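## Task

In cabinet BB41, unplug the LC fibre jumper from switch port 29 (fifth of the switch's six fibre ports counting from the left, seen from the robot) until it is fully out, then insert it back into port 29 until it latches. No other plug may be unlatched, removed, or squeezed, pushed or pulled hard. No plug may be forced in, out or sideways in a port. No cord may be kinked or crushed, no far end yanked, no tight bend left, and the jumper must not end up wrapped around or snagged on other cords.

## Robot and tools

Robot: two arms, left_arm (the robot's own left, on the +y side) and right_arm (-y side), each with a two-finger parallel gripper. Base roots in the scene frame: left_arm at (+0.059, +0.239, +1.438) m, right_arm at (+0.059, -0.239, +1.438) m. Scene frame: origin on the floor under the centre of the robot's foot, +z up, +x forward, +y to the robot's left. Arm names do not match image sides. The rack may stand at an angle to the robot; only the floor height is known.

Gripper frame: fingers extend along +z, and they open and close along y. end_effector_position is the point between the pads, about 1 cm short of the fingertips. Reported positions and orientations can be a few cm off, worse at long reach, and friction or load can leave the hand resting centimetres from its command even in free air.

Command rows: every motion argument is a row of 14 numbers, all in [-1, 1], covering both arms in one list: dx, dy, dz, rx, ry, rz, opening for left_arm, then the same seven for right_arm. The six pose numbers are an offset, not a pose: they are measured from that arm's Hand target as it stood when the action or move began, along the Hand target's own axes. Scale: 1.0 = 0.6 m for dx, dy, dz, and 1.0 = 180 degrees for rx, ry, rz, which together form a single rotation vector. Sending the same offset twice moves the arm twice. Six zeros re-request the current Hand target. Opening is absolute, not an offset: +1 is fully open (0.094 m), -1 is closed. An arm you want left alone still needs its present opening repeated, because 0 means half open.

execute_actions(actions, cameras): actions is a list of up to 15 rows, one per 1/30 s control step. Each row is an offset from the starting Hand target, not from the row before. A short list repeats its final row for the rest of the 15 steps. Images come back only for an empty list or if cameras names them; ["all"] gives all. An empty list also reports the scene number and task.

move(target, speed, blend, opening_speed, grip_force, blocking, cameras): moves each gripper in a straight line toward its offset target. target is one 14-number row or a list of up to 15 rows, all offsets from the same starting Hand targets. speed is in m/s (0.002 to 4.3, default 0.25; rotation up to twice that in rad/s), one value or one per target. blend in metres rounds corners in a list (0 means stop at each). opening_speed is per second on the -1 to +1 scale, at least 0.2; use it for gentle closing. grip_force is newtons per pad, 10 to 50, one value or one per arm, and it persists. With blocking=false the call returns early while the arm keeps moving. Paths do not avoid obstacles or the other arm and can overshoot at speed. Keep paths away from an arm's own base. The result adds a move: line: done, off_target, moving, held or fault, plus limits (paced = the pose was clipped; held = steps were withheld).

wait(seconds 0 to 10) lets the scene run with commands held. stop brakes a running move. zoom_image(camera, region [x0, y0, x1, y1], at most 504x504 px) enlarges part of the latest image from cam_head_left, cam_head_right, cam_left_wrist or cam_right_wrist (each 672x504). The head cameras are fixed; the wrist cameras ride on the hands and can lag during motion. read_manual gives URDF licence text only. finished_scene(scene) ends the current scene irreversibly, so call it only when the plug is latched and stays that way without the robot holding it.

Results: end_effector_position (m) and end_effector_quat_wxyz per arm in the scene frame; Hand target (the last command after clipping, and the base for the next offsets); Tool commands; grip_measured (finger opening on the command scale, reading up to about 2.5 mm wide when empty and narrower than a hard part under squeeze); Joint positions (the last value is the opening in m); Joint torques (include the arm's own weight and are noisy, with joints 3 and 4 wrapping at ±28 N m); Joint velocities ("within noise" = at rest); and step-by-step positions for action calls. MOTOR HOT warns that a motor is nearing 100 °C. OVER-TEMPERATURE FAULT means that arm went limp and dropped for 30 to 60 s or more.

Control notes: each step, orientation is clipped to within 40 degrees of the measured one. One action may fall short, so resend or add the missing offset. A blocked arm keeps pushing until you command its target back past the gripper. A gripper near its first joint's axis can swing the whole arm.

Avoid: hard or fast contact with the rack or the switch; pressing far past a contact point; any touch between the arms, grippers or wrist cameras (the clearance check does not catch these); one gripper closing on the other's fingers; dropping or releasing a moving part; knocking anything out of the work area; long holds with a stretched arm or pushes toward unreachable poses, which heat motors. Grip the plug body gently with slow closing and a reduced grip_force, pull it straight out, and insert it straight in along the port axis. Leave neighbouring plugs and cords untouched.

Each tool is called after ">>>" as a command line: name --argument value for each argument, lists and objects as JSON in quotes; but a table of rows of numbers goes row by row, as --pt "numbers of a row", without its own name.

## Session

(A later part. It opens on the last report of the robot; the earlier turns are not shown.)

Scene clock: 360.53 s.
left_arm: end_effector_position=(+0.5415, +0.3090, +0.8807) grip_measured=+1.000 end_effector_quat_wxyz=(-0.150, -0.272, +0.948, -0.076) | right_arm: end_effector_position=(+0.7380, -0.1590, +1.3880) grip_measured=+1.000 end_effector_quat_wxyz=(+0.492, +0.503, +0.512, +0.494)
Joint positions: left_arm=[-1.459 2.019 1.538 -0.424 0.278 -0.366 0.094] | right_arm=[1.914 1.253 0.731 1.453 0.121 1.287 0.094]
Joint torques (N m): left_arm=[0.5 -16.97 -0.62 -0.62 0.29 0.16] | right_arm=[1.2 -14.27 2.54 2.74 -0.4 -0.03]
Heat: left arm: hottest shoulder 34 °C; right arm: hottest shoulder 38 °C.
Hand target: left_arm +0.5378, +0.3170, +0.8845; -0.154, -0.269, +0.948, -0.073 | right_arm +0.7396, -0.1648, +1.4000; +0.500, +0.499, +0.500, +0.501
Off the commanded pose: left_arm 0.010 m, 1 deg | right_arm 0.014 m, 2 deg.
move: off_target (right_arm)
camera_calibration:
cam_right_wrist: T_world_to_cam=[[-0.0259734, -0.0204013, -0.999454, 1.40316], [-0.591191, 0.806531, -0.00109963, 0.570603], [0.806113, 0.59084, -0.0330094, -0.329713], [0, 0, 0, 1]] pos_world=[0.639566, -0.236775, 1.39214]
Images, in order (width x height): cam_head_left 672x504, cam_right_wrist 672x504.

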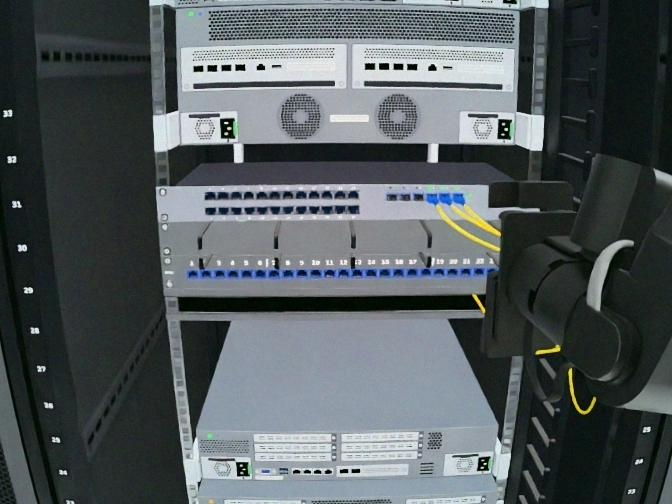

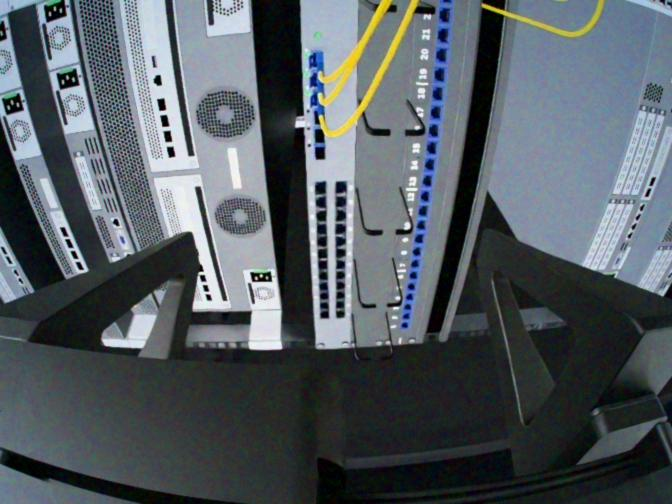

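>>> move --pt "0.2142 -0.3728 -0.6382 0.4896 -0.1647 0.0069 1 0 0 0 0 0 0 1" --pt "0.13 -0.8088 -0.836 0.4896 -0.1647 0.0069 1 0 0 0 0 0 0 1" --blend '[0.05,0]' --cameras '["cam_left_wrist","cam_right_wrist","cam_head_left"]' --speed 0.3

>>> zoom_image --camera "cam_left_wrist" --region '[260, 120, 420, 280]'

Scene clock: 380.93 s.
left_arm: end_effector_position=(+0.8512, -0.0099, +1.4141) grip_measured=+1.000 end_effector_quat_wxyz=(-0.298, +0.303, -0.640, +0.641) | right_arm: end_effector_position=(+0.7380, -0.1590, +1.3880) grip_measured=+1.000 end_effector_quat_wxyz=(+0.491, +0.503, +0.512, +0.494)
Joint positions: left_arm=[-2.013 1.334 1.205 0.845 0.466 -1.175 0.094] | right_arm=[1.914 1.253 0.731 1.453 0.121 1.288 0.094]
Joint torques (N m): left_arm=[-7.18 -15.62 7.95 1.52 0.29 0.26] | right_arm=[1.32 -14.51 2.55 2.76 -0.44 -0.04]
Heat: left arm: hottest shoulder 35 °C; right arm: hottest shoulder 38 °C.
Hand target: left_arm +0.8600, -0.0199, +1.4096; +0.299, -0.299, +0.641, -0.641 | right_arm +0.7396, -0.1648, +1.4000; +0.500, +0.499, +0.500, +0.501
Off the commanded pose: left_arm 0.014 m, 1 deg | right_arm 0.013 m, 2 deg.
move: off_target (left_arm, right_arm)
camera_calibration:
cam_left_wrist: T_world_to_cam=[[0.00252197, 0.0415783, 0.999132, -1.42], [-0.959094, -0.282731, 0.0141866, 0.801384], [0.283076, -0.958298, 0.0391645, -0.178723], [0, 0, 0, 1]] pos_world=[0.822776, 0.114347, 1.4144]
cam_right_wrist: T_world_to_cam=[[-0.0259909, -0.0200414, -0.999461, 1.40327], [-0.591185, 0.806535, -0.000799052, 0.570182], [0.806117, 0.590846, -0.0328108, -0.32999], [0, 0, 0, 1]] pos_world=[0.639566, -0.236775, 1.39214]
Images, in order (width x height): cam_head_left 672x504, cam_left_wrist 672x504, cam_right_wrist 672x504.

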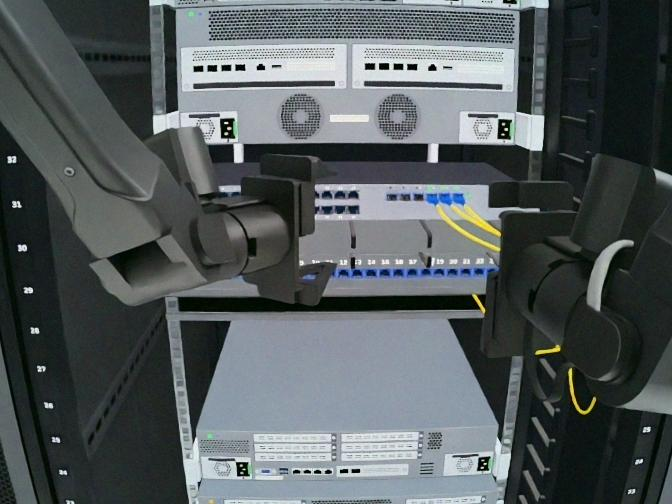

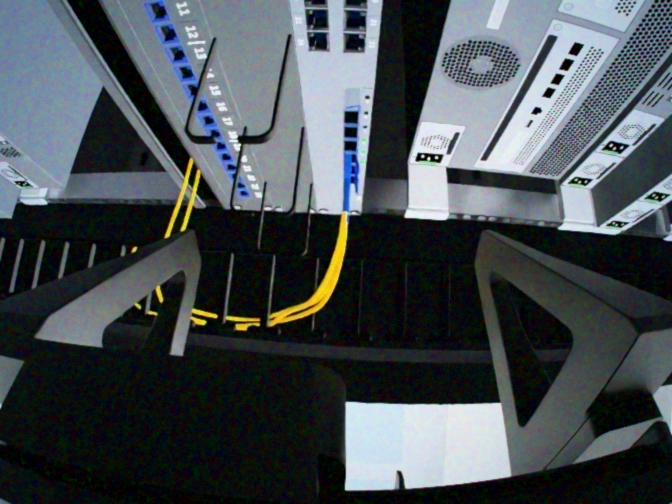

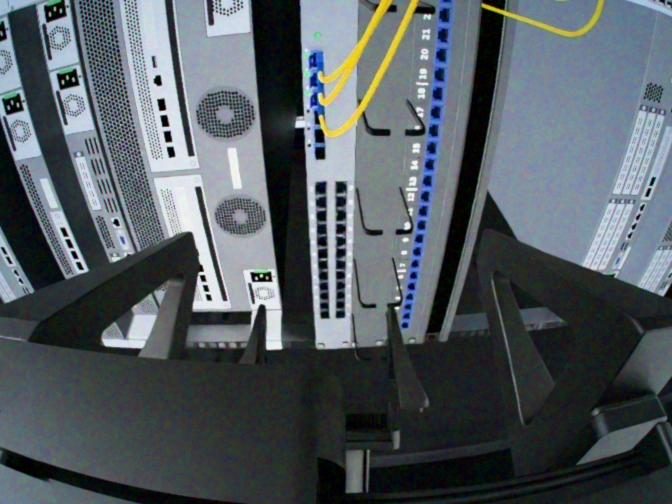

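Scaled by 3.150 from the camera's 672x504 image, which has a finer 960x720 frame.

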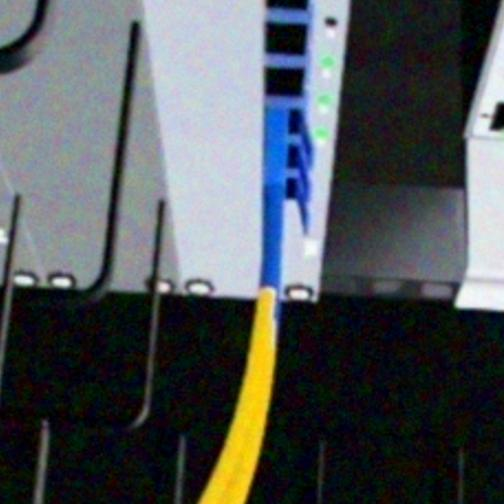

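>>> zoom_image --camera "cam_right_wrist" --region '[280, 20, 440, 180]'

Scaled by 3.150 from the camera's 672x504 image, which has a finer 960x720 frame.

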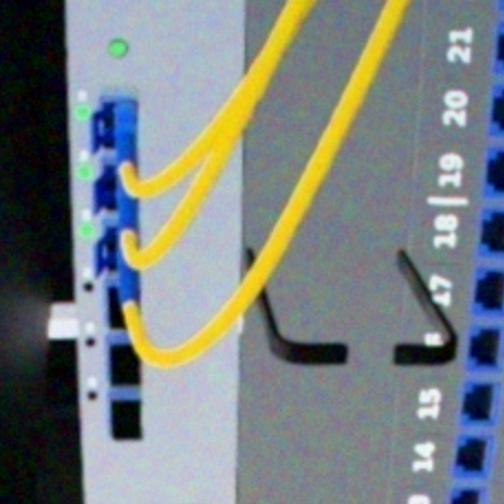

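>>> move --target '[0,0,0,0,0,0,1,0,0.015,0.177,-0.033,0,0,-0.36]' --cameras '["cam_left_wrist","cam_right_wrist","cam_head_left"]' --speed 0.15

>>> zoom_image --camera "cam_left_wrist" --region '[260, 140, 420, 300]'

>>> zoom_image --camera "cam_right_wrist" --region '[260, 60, 420, 220]'

Scene clock: 428.73 s.
left_arm: end_effector_position=(+0.8512, -0.0099, +1.4141) grip_measured=+1.000 end_effector_quat_wxyz=(-0.298, +0.303, -0.640, +0.640) | right_arm: end_effector_position=(+0.8358, -0.1622, +1.4058) grip_measured=-0.358 end_effector_quat_wxyz=(+0.522, +0.475, +0.479, +0.522)
Joint positions: left_arm=[-2.013 1.334 1.205 0.845 0.466 -1.175 0.094] | right_arm=[1.876 1.34 1.021 1.364 0.074 1.309 0.03]
Joint torques (N m): left_arm=[-6.65 -15.79 7.95 1.51 0.27 0.29] | right_arm=[1.26 -15.38 7.05 1.87 -0.44 -0.04]
Heat: left arm: hottest shoulder 36 °C; right arm: hottest shoulder 37 °C.
Hand target: left_arm +0.8600, -0.0199, +1.4096; +0.299, -0.299, +0.641, -0.641 | right_arm +0.8459, -0.1647, +1.4093; +0.525, +0.472, +0.473, +0.526
Off the commanded pose: left_arm 0.014 m, 1 deg | right_arm 0.011 m, 1 deg.
move: off_target (left_arm, right_arm)
camera_calibration:
cam_left_wrist: T_world_to_cam=[[0.00217718, 0.040873, 0.999162, -1.41968], [-0.95901, -0.283044, 0.0136682, 0.802082], [0.283365, -0.958236, 0.0385813, -0.178144], [0, 0, 0, 1]] pos_world=[0.822775, 0.114347, 1.4144]
cam_right_wrist: T_world_to_cam=[[0.0936999, -0.0173499, -0.995449, 1.31837], [-0.582232, 0.810096, -0.0689238, 0.719458], [0.807605, 0.586041, 0.0658042, -0.547023], [0, 0, 0, 1]] pos_world=[0.737139, -0.239379, 1.39795]
Images, in order (width x height): cam_head_left 672x504, cam_left_wrist 672x504, cam_right_wrist 672x504.

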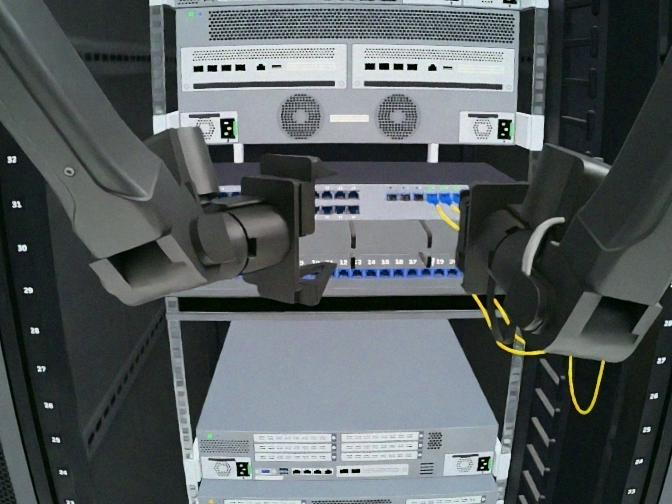

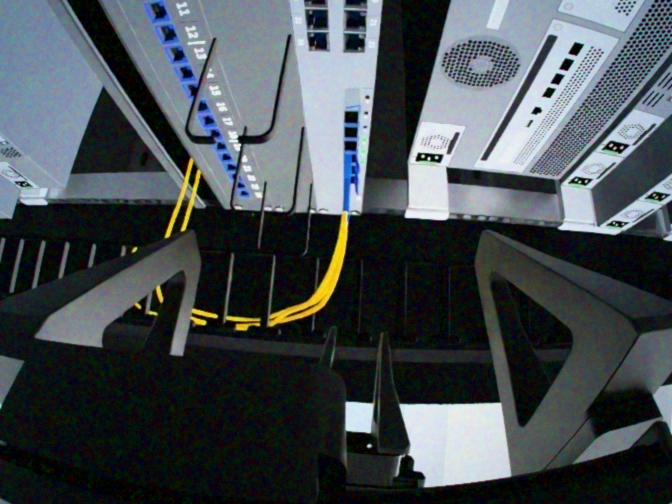

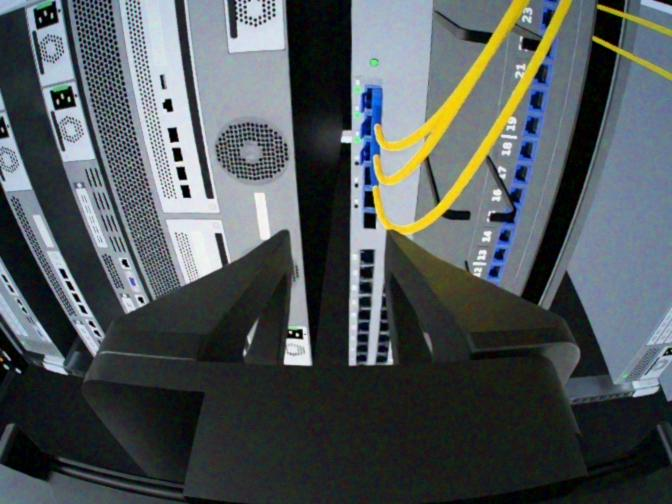

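Scaled by 3.150 from the camera's 672x504 image, which has a finer 960x720 frame.

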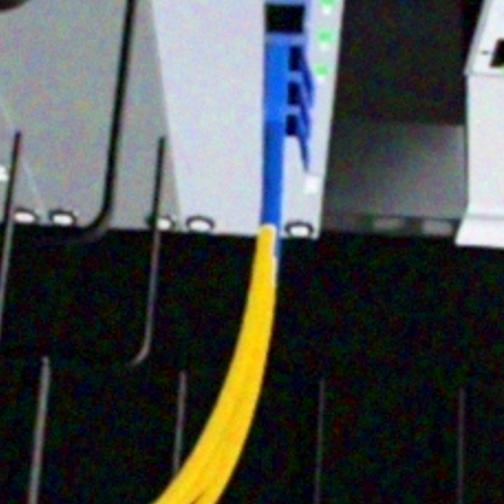

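Scaled by 3.150 from the camera's 672x504 image, which has a finer 960x720 frame.

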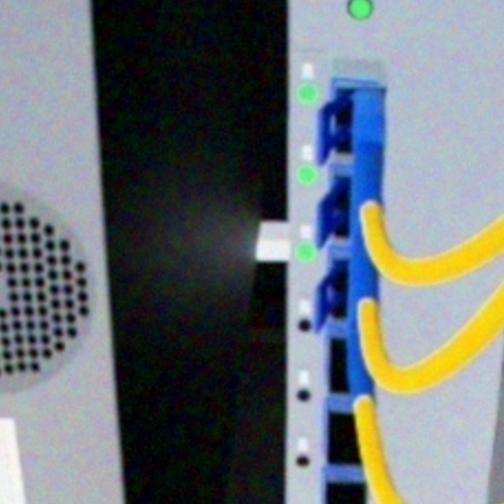

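>>> move --target '[0,0,0,0,0,0,1,0.0033,-0.0183,0.109,0,0,0,-0.532]' --cameras '["cam_left_wrist","cam_right_wrist"]' --speed 0.1

>>> zoom_image --camera "cam_left_wrist" --region '[260, 120, 420, 280]'

>>> zoom_image --camera "cam_right_wrist" --region '[260, 100, 420, 260]'

Scene clock: 470.00 s.
left_arm: end_effector_position=(+0.8512, -0.0099, +1.4141) grip_measured=+1.000 end_effector_quat_wxyz=(-0.298, +0.303, -0.640, +0.640) | right_arm: end_effector_position=(+0.9005, -0.1593, +1.4007) grip_measured=-0.530 end_effector_quat_wxyz=(+0.521, +0.475, +0.480, +0.522)
Joint positions: left_arm=[-2.013 1.334 1.205 0.845 0.466 -1.175 0.094] | right_arm=[1.865 1.414 1.229 1.228 0.068 1.32 0.022]
Joint torques (N m): left_arm=[-6.71 -15.79 8.03 1.48 0.3 0.28] | right_arm=[1.85 -17.55 8.64 1.69 -0.38 -0.04]
Heat: left arm: hottest shoulder 37 °C; right arm: hottest shoulder 37 °C.
Hand target: left_arm +0.8600, -0.0199, +1.4096; +0.299, -0.299, +0.641, -0.641 | right_arm +0.9120, -0.1627, +1.4055; +0.525, +0.473, +0.473, +0.526
Off the commanded pose: left_arm 0.014 m, 1 deg | right_arm 0.013 m, 1 deg.
move: off_target (left_arm, right_arm)
camera_calibration:
cam_left_wrist: T_world_to_cam=[[0.00217718, 0.040873, 0.999162, -1.41968], [-0.95901, -0.283044, 0.0136682, 0.802082], [0.283365, -0.958236, 0.0385813, -0.178144], [0, 0, 0, 1]] pos_world=[0.822775, 0.114347, 1.4144]
cam_right_wrist: T_world_to_cam=[[0.0919291, -0.0163492, -0.995631, 1.30928], [-0.583113, 0.809613, -0.0671348, 0.752676], [0.807173, 0.586737, 0.0648935, -0.598889], [0, 0, 0, 1]] pos_world=[0.801941, -0.23658, 1.39295]
Images, in order (width x height): cam_left_wrist 672x504, cam_right_wrist 672x504.

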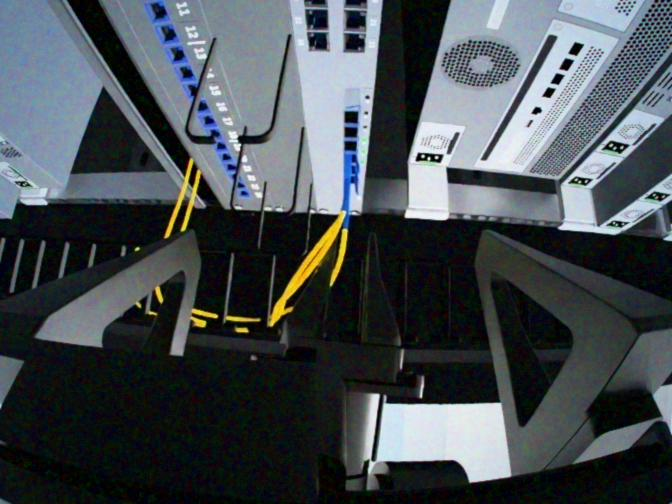

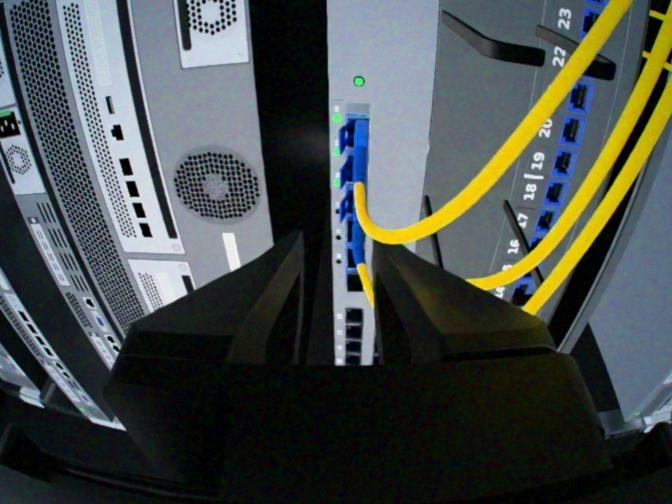

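Scaled by 3.150 from the camera's 672x504 image, which has a finer 960x720 frame.

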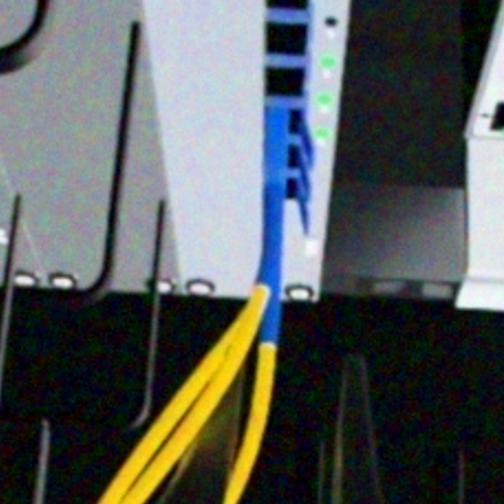

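Scaled by 3.150 from the camera's 672x504 image, which has a finer 960x720 frame.

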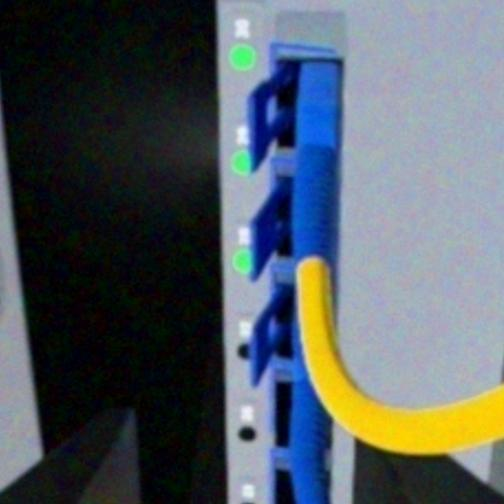

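>>> move --target '[0,0,0,0,0,0,1,0,0,-0.25,0,0,0,-0.532]' --cameras '["cam_left_wrist","cam_right_wrist"]' --speed 0.15

>>> zoom_image --camera "cam_left_wrist" --region '[260, 120, 420, 280]'

Scene clock: 528.53 s.
left_arm: end_effector_position=(+0.8512, -0.0099, +1.4141) grip_measured=+1.000 end_effector_quat_wxyz=(-0.298, +0.303, -0.640, +0.640) | right_arm: end_effector_position=(+0.7617, -0.1625, +1.3712) grip_measured=-0.530 end_effector_quat_wxyz=(+0.513, +0.481, +0.487, +0.518)
Joint positions: left_arm=[-2.013 1.334 1.205 0.845 0.466 -1.175 0.094] | right_arm=[1.874 1.377 0.835 1.56 0.074 1.317 0.022]
Joint torques (N m): left_arm=[-6.83 -15.74 8.05 1.46 0.28 0.3] | right_arm=[2.78 -15.85 2.14 2.74 -0.11 -0.22]
Heat: left arm: hottest elbow 38 °C; right arm: hottest shoulder 38 °C.
Hand target: left_arm +0.8600, -0.0199, +1.4096; +0.299, -0.299, +0.641, -0.641 | right_arm +0.7629, -0.1627, +1.3896; +0.525, +0.473, +0.473, +0.527
Off the commanded pose: left_arm 0.014 m, 1 deg | right_arm 0.018 m, 2 deg.
joint sent to its limit (right arm) — joint 4 (wrist pitch), upper limit. The joint targets still meet the commanded pose.
move: off_target (left_arm, right_arm)
camera_calibration:
cam_left_wrist: T_world_to_cam=[[0.00217718, 0.040873, 0.999162, -1.41968], [-0.95901, -0.283044, 0.0136682, 0.802082], [0.283365, -0.958236, 0.0385813, -0.178144], [0, 0, 0, 1]] pos_world=[0.822775, 0.114347, 1.4144]
cam_right_wrist: T_world_to_cam=[[0.0672401, -0.0137991, -0.997641, 1.31461], [-0.588808, 0.806672, -0.0508428, 0.653805], [0.805471, 0.590838, 0.0461158, -0.455259], [0, 0, 0, 1]] pos_world=[0.663269, -0.240282, 1.36575]
Images, in order (width x height): cam_left_wrist 672x504, cam_right_wrist 672x504.

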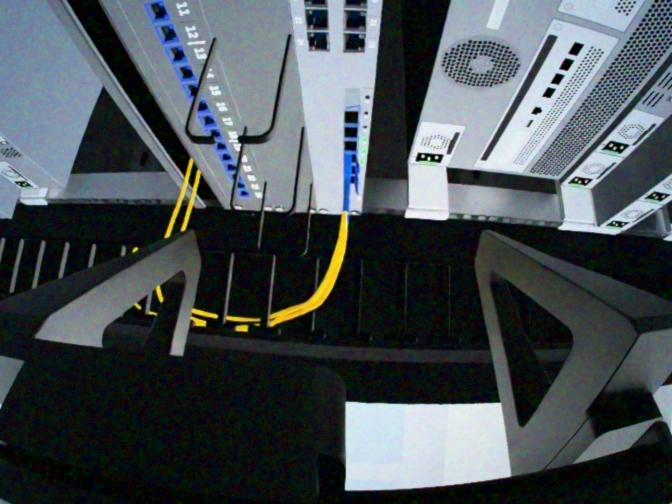

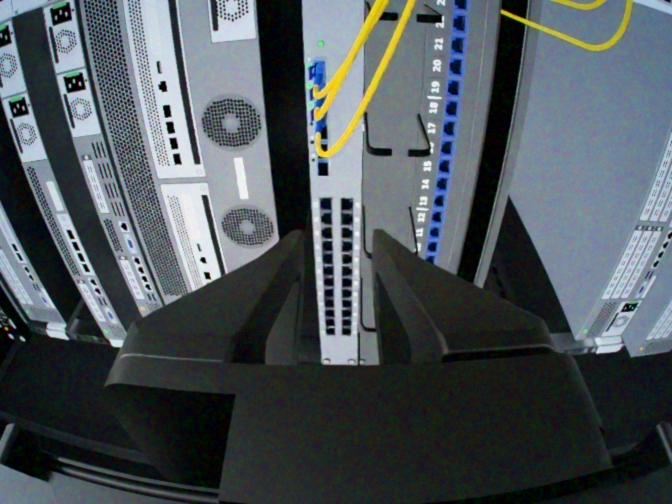

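Scaled by 3.150 from the camera's 672x504 image, which has a finer 960x720 frame.

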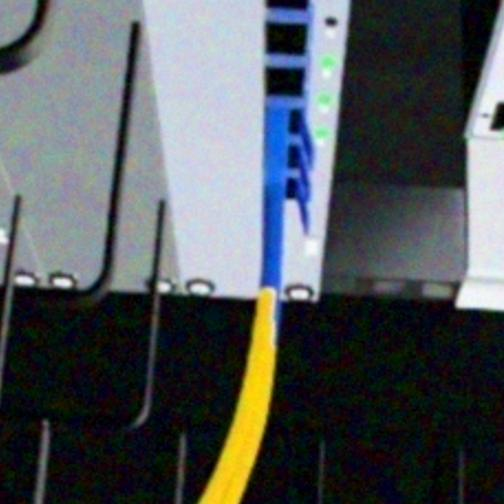

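>>> move --pt "0 0 0 0 0 0 1 0 0.066 0.06 0.158 0.158 -0.4817 -0.532" --pt "0 0 0 0 0 0 1 0 0.066 0.22 0.158 0.158 -0.4817 -0.532" --cameras '["cam_left_wrist","cam_right_wrist","cam_head_left"]' --speed 0.25 --blend '[0.02,0]'

>>> zoom_image --camera "cam_right_wrist" --region '[280, 110, 400, 230]'

Scene clock: 554.60 s.
left_arm: end_effector_position=(+0.8512, -0.0099, +1.4141) grip_measured=+1.000 end_effector_quat_wxyz=(-0.298, +0.303, -0.640, +0.640) | right_arm: end_effector_position=(+0.8701, -0.1564, +1.4229) grip_measured=-0.530 end_effector_quat_wxyz=(+0.481, -0.004, +0.877, +0.005)
Joint positions: left_arm=[-2.013 1.334 1.205 0.845 0.466 -1.175 0.094] | right_arm=[1.963 1.056 1.21 0.249 0.288 -0.193 0.022]
Joint torques (N m): left_arm=[-7.06 -15.91 7.91 1.43 0.28 0.26] | right_arm=[1.67 -16.03 12.15 1.7 -0.37 -0.09]
Heat: left arm: hottest elbow 38 °C; right arm: hottest shoulder 38 °C.
Hand target: left_arm +0.8600, -0.0199, +1.4096; +0.299, -0.299, +0.641, -0.641 | right_arm +0.8900, -0.1627, +1.4430; +0.498, -0.001, +0.867, +0.001
Off the commanded pose: left_arm 0.014 m, 1 deg | right_arm 0.029 m, 2 deg.
move: off_target (left_arm, right_arm)
camera_calibration:
cam_left_wrist: T_world_to_cam=[[0.00217718, 0.040873, 0.999162, -1.41968], [-0.95901, -0.283044, 0.0136682, 0.802082], [0.283365, -0.958236, 0.0385813, -0.178144], [0, 0, 0, 1]] pos_world=[0.822775, 0.114347, 1.4144]
cam_right_wrist: T_world_to_cam=[[0.0207166, -0.999773, 0.00492141, -0.181245], [-0.927443, -0.0210557, -0.37337, 1.33943], [0.373389, 0.00317062, -0.927669, 1.12108], [0, 0, 0, 1]] pos_world=[0.8274, -0.156556, 1.54099]
Images, in order (width x height): cam_head_left 672x504, cam_left_wrist 672x504, cam_right_wrist 672x504.

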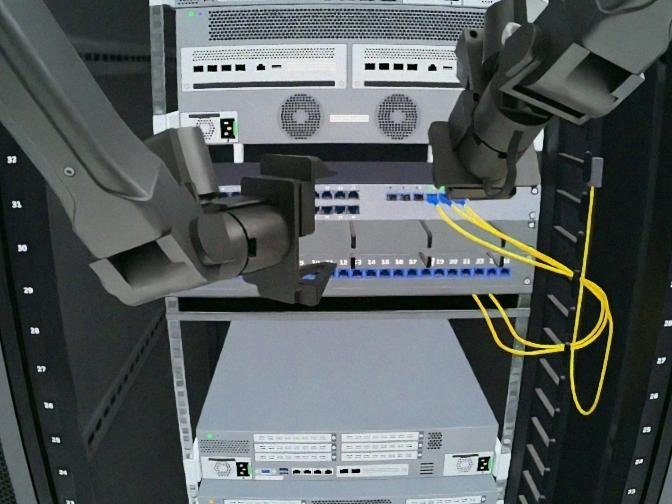

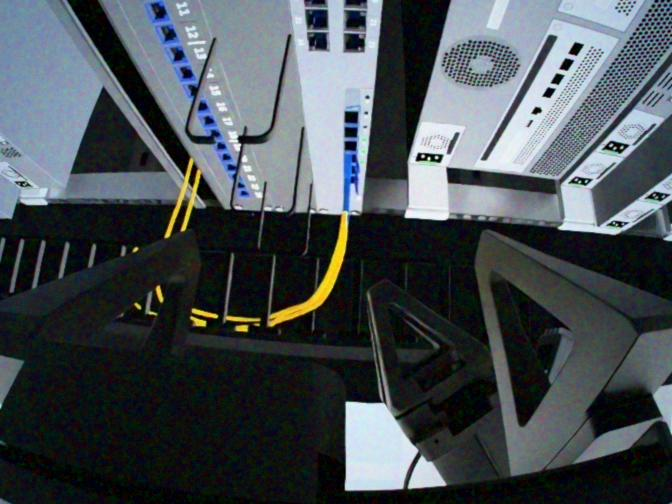

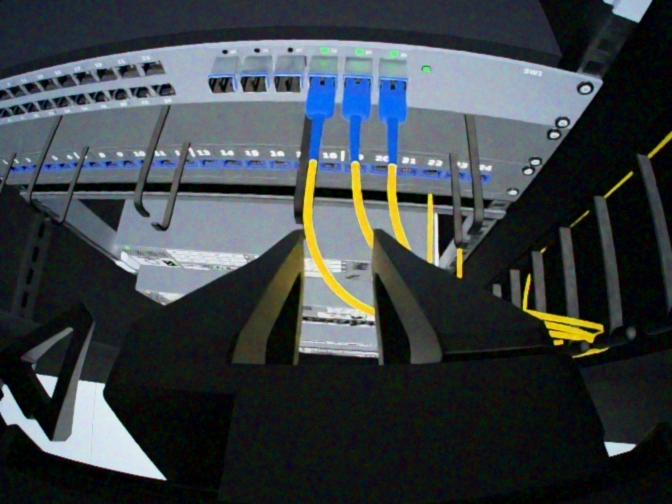

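Scaled by 4.200 from the camera's 672x504 image, which has a finer 960x720 frame.

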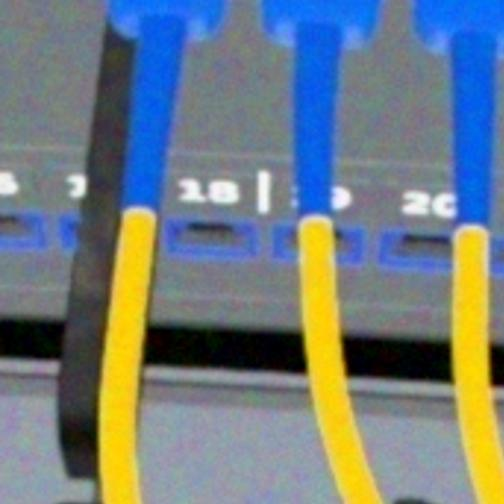

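>>> zoom_image --camera "cam_right_wrist" --region '[295, 40, 415, 130]'

Scaled by 4.200 from the camera's 672x504 image, which has a finer 960x720 frame.

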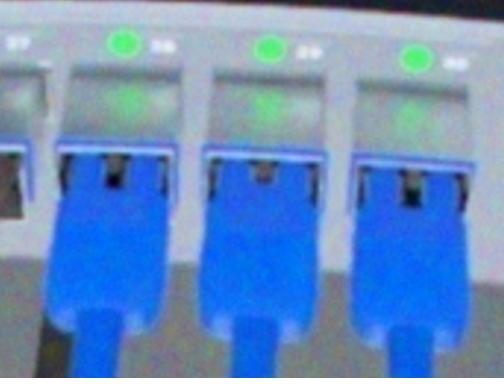

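>>> move --target '[0,0,0,0,0,0,1,-0.0555,-0.0127,0.0833,0,0,0,-0.81]' --cameras '["cam_left_wrist","cam_right_wrist"]' --speed 0.1

>>> zoom_image --camera "cam_right_wrist" --region '[270, 90, 430, 250]'

>>> zoom_image --camera "cam_left_wrist" --region '[290, 130, 410, 250]'

Scene clock: 691.53 s.
left_arm: end_effector_position=(+0.8512, -0.0099, +1.4141) grip_measured=+1.000 end_effector_quat_wxyz=(-0.298, +0.303, -0.640, +0.640) | right_arm: end_effector_position=(+0.9303, -0.1639, +1.4273) grip_measured=-0.808 end_effector_quat_wxyz=(+0.482, -0.010, +0.876, +0.001)
Joint positions: left_arm=[-2.013 1.334 1.205 0.845 0.466 -1.175 0.094] | right_arm=[1.923 1.156 1.42 0.137 0.251 -0.191 0.009]
Joint torques (N m): left_arm=[-6.89 -15.74 8.01 1.44 0.28 0.27] | right_arm=[1.49 -18.02 13.23 1.69 -0.35 0.05]
Heat: left arm: hottest elbow 39 °C; right arm: hottest elbow 49 °C.
Hand target: left_arm +0.8600, -0.0199, +1.4096; +0.299, -0.299, +0.641, -0.641 | right_arm +0.9499, -0.1701, +1.4465; +0.498, +0.000, +0.867, +0.001
Off the commanded pose: left_arm 0.014 m, 1 deg | right_arm 0.028 m, 2 deg.
move: off_target (left_arm, right_arm)
camera_calibration:
cam_left_wrist: T_world_to_cam=[[0.00217718, 0.040873, 0.999162, -1.41968], [-0.95901, -0.283044, 0.0136682, 0.802082], [0.283365, -0.958236, 0.0385813, -0.178144], [0, 0, 0, 1]] pos_world=[0.822775, 0.114347, 1.4144]
cam_right_wrist: T_world_to_cam=[[0.0276387, -0.999474, 0.0169815, -0.213638], [-0.926638, -0.031989, -0.37459, 1.39602], [0.374936, -0.0053825, -0.927035, 1.09889], [0, 0, 0, 1]] pos_world=[0.887492, -0.162954, 1.54528]
Images, in order (width x height): cam_left_wrist 672x504, cam_right_wrist 672x504.

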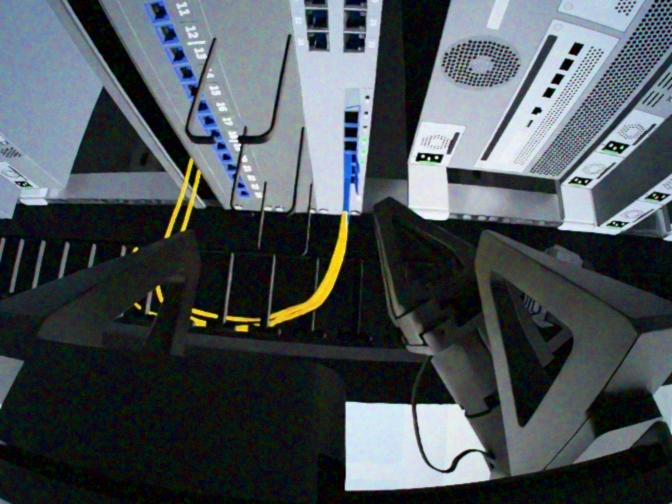

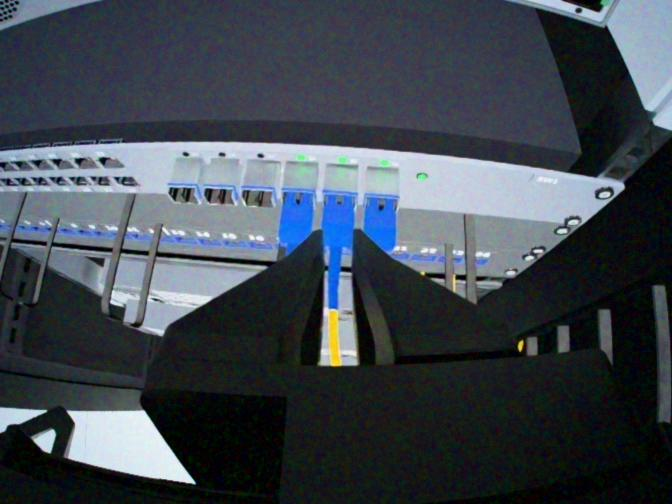

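Scaled by 3.150 from the camera's 672x504 image, which has a finer 960x720 frame.

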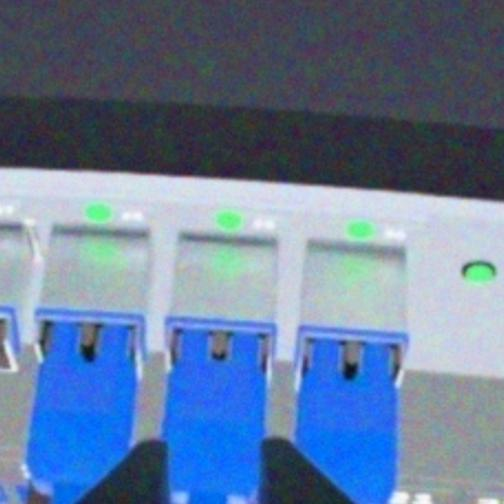

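Scaled by 4.200 from the camera's 672x504 image, which has a finer 960x720 frame.

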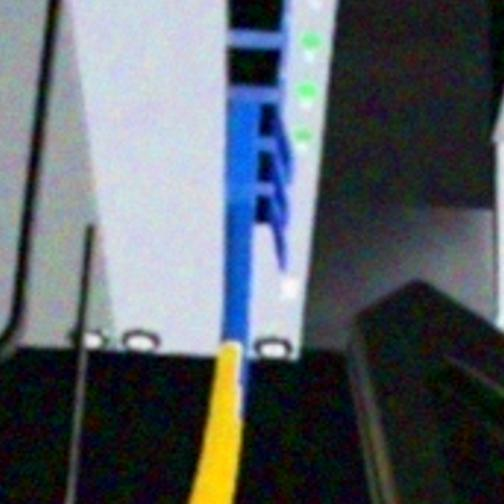

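>>> move --target '[0,0,0,0,0,0,1,0.0202,0,0.0117,0,0,0,-0.85]' --cameras '["cam_left_wrist","cam_right_wrist"]' --speed 0.05

>>> zoom_image --camera "cam_right_wrist" --region '[270, 120, 410, 260]'

>>> zoom_image --camera "cam_left_wrist" --region '[310, 140, 410, 240]'

Scene clock: 713.90 s.
left_arm: end_effector_position=(+0.8512, -0.0099, +1.4141) grip_measured=+1.000 end_effector_quat_wxyz=(-0.298, +0.303, -0.640, +0.640) | right_arm: end_effector_position=(+0.9286, -0.1628, +1.4089) grip_measured=-0.848 end_effector_quat_wxyz=(+0.472, -0.013, +0.881, +0.001)
Joint positions: left_arm=[-2.013 1.334 1.205 0.845 0.466 -1.175 0.094] | right_arm=[1.913 1.18 1.42 0.137 0.242 -0.188 0.007]
Joint torques (N m): left_arm=[-6.53 -15.44 8.02 1.42 0.29 0.27] | right_arm=[1.67 -18.49 12.41 2.61 -0.34 0.08]
Heat: left arm: hottest elbow 39 °C; right arm: hottest elbow 49 °C.
Hand target: left_arm +0.8600, -0.0199, +1.4096; +0.299, -0.299, +0.641, -0.641 | right_arm +0.9499, -0.1701, +1.4325; +0.498, -0.001, +0.867, +0.001
Off the commanded pose: left_arm 0.014 m, 1 deg | right_arm 0.033 m, 4 deg.
move: off_target (left_arm, right_arm)
camera_calibration:
cam_left_wrist: T_world_to_cam=[[0.00217718, 0.040873, 0.999162, -1.41968], [-0.95901, -0.283044, 0.0136682, 0.802082], [0.283365, -0.958236, 0.0385813, -0.178144], [0, 0, 0, 1]] pos_world=[0.822775, 0.114347, 1.4144]
cam_right_wrist: T_world_to_cam=[[0.0349928, -0.999189, 0.0199455, -0.22318], [-0.934385, -0.0397904, -0.354035, 1.36454], [0.354542, -0.00624806, -0.935019, 1.11251], [0, 0, 0, 1]] pos_world=[0.888387, -0.161752, 1.52777]
Images, in order (width x height): cam_left_wrist 672x504, cam_right_wrist 672x504.

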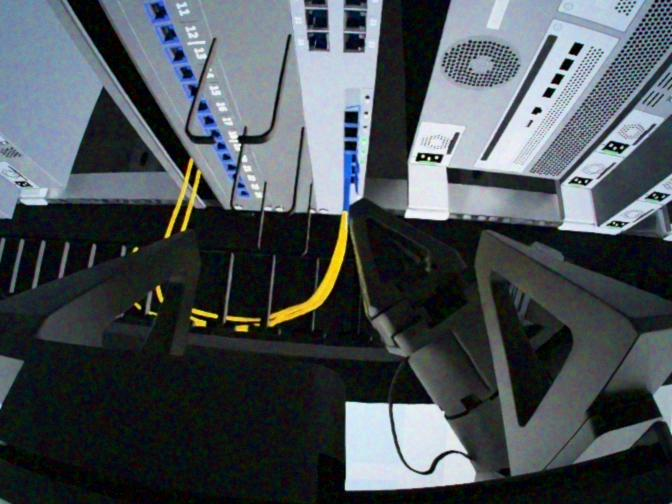

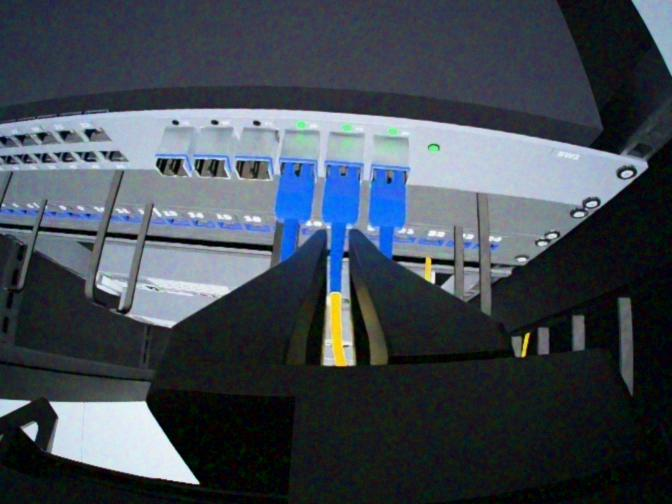

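Scaled by 3.600 from the camera's 672x504 image, which has a finer 960x720 frame.

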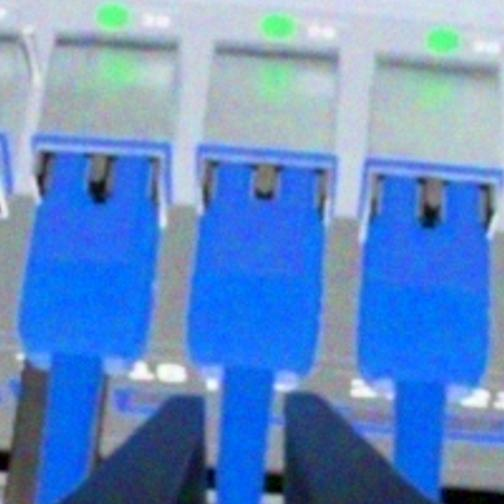

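Scaled by 5.040 from the camera's 672x504 image, which has a finer 960x720 frame.

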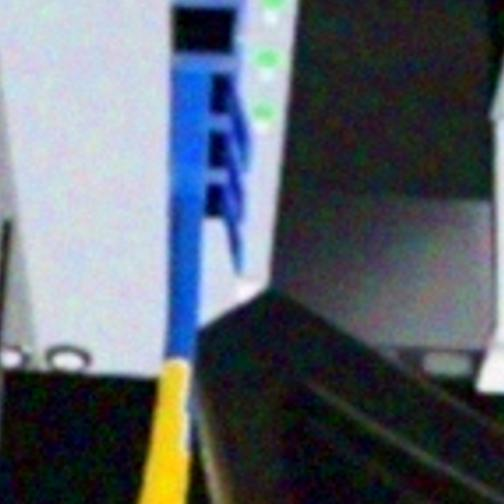

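>>> move --target '[0,0,0,0,0,0,1,-0.0075,0,0.013,0,0,0,-0.872]' --cameras '["cam_left_wrist","cam_right_wrist"]' --speed 0.05

>>> zoom_image --camera "cam_right_wrist" --region '[270, 140, 410, 280]'

>>> zoom_image --camera "cam_left_wrist" --region '[310, 140, 410, 240]'

Scene clock: 728.37 s.
left_arm: end_effector_position=(+0.8512, -0.0099, +1.4141) grip_measured=+1.000 end_effector_quat_wxyz=(-0.298, +0.303, -0.640, +0.640) | right_arm: end_effector_position=(+0.9381, -0.1637, +1.4127) grip_measured=-0.870 end_effector_quat_wxyz=(+0.479, -0.011, +0.878, +0.001)
Joint positions: left_arm=[-2.013 1.334 1.205 0.845 0.466 -1.175 0.094] | right_arm=[1.91 1.193 1.448 0.137 0.239 -0.187 0.006]
Joint torques (N m): left_arm=[-6.83 -15.62 7.86 1.44 0.31 0.28] | right_arm=[1.38 -18.2 13.11 2.04 -0.34 0.07]
Heat: left arm: hottest elbow 39 °C; right arm: hottest elbow 49 °C.
Hand target: left_arm +0.8600, -0.0199, +1.4096; +0.299, -0.299, +0.641, -0.641 | right_arm +0.9589, -0.1701, +1.4327; +0.498, +0.000, +0.867, +0.001
Off the commanded pose: left_arm 0.014 m, 1 deg | right_arm 0.029 m, 3 deg.
move: off_target (left_arm, right_arm)
camera_calibration:
cam_left_wrist: T_world_to_cam=[[0.00217718, 0.040873, 0.999162, -1.41968], [-0.95901, -0.283044, 0.0136682, 0.802082], [0.283365, -0.958236, 0.0385813, -0.178144], [0, 0, 0, 1]] pos_world=[0.822775, 0.114347, 1.4144]
cam_right_wrist: T_world_to_cam=[[0.0303859, -0.999376, 0.0180277, -0.217483], [-0.929181, -0.0348895, -0.367975, 1.3904], [0.368374, -0.00556976, -0.929661, 1.09225], [0, 0, 0, 1]] pos_world=[0.89619, -0.162753, 1.53097]
Images, in order (width x height): cam_left_wrist 672x504, cam_right_wrist 672x504.

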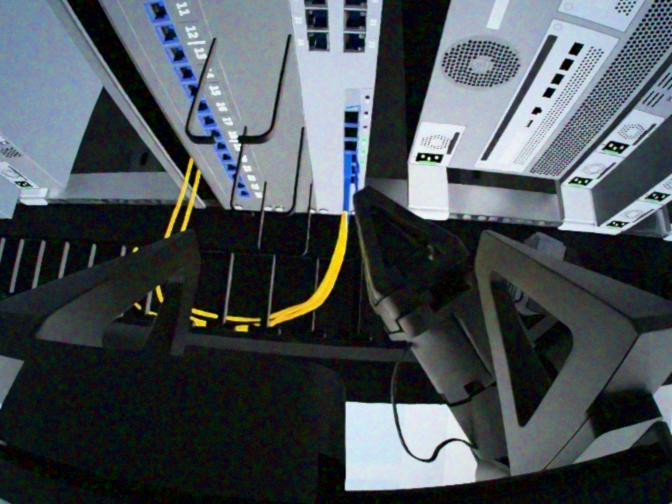

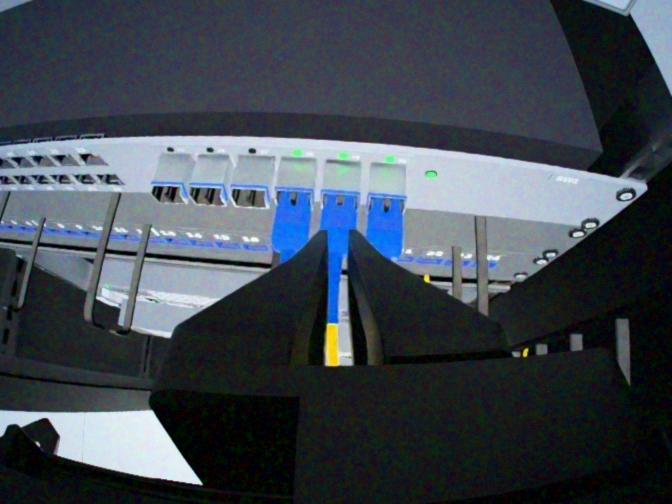

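Scaled by 3.600 from the camera's 672x504 image, which has a finer 960x720 frame.

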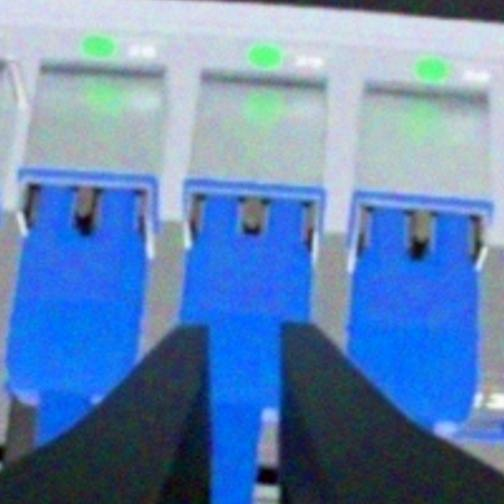

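Scaled by 5.040 from the camera's 672x504 image, which has a finer 960x720 frame.

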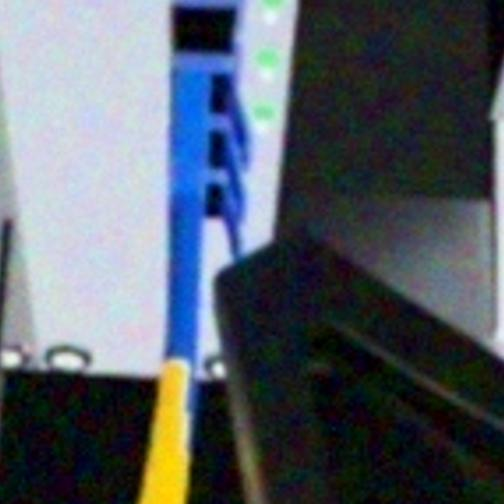

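>>> move --target '[0,0,0,0,0,0,1,0.0087,0,0.005,0,0,0,-0.872]' --cameras '["cam_left_wrist"]' --speed 0.03

>>> zoom_image --camera "cam_left_wrist" --region '[310, 140, 410, 240]'

Scene clock: 736.57 s.
left_arm: end_effector_position=(+0.8512, -0.0099, +1.4141) grip_measured=+1.000 end_effector_quat_wxyz=(-0.298, +0.303, -0.640, +0.640) | right_arm: end_effector_position=(+0.9383, -0.1639, +1.4099) grip_measured=-0.870 end_effector_quat_wxyz=(+0.478, -0.012, +0.879, +0.002)
Joint positions: left_arm=[-2.013 1.334 1.205 0.845 0.466 -1.175 0.094] | right_arm=[1.907 1.198 1.449 0.137 0.235 -0.185 0.006]
Joint torques (N m): left_arm=[-7.3 -15.62 8.01 1.43 0.29 0.26] | right_arm=[1.67 -17.85 12.78 2.47 -0.3 0.04]
Heat: left arm: hottest elbow 39 °C; right arm: hottest elbow 49 °C.
Hand target: left_arm +0.8600, -0.0199, +1.4096; +0.299, -0.299, +0.641, -0.641 | right_arm +0.9589, -0.1702, +1.4266; +0.498, -0.001, +0.867, +0.001
Off the commanded pose: left_arm 0.014 m, 1 deg | right_arm 0.027 m, 3 deg.
move: off_target (left_arm, right_arm)
camera_calibration:
cam_left_wrist: T_world_to_cam=[[0.00217718, 0.040873, 0.999162, -1.41968], [-0.95901, -0.283044, 0.0136682, 0.802082], [0.283365, -0.958236, 0.0385813, -0.178144], [0, 0, 0, 1]] pos_world=[0.822775, 0.114347, 1.4144]
Images, in order (width x height): cam_left_wrist 672x504.

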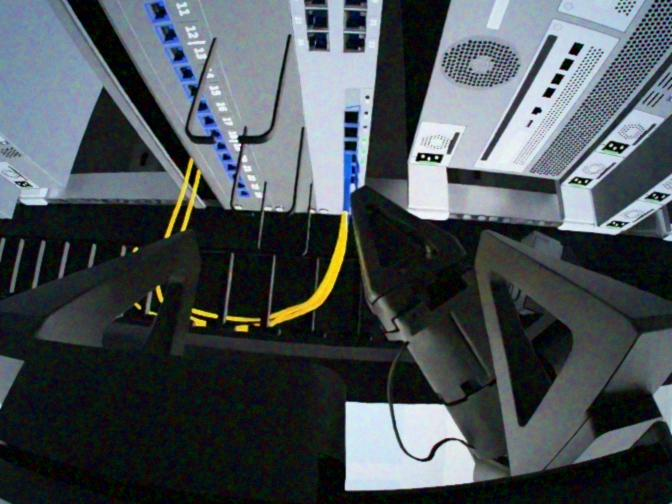

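Scaled by 5.040 from the camera's 672x504 image, which has a finer 960x720 frame.

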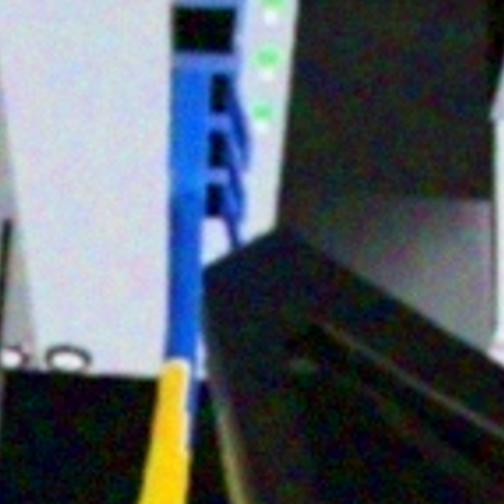

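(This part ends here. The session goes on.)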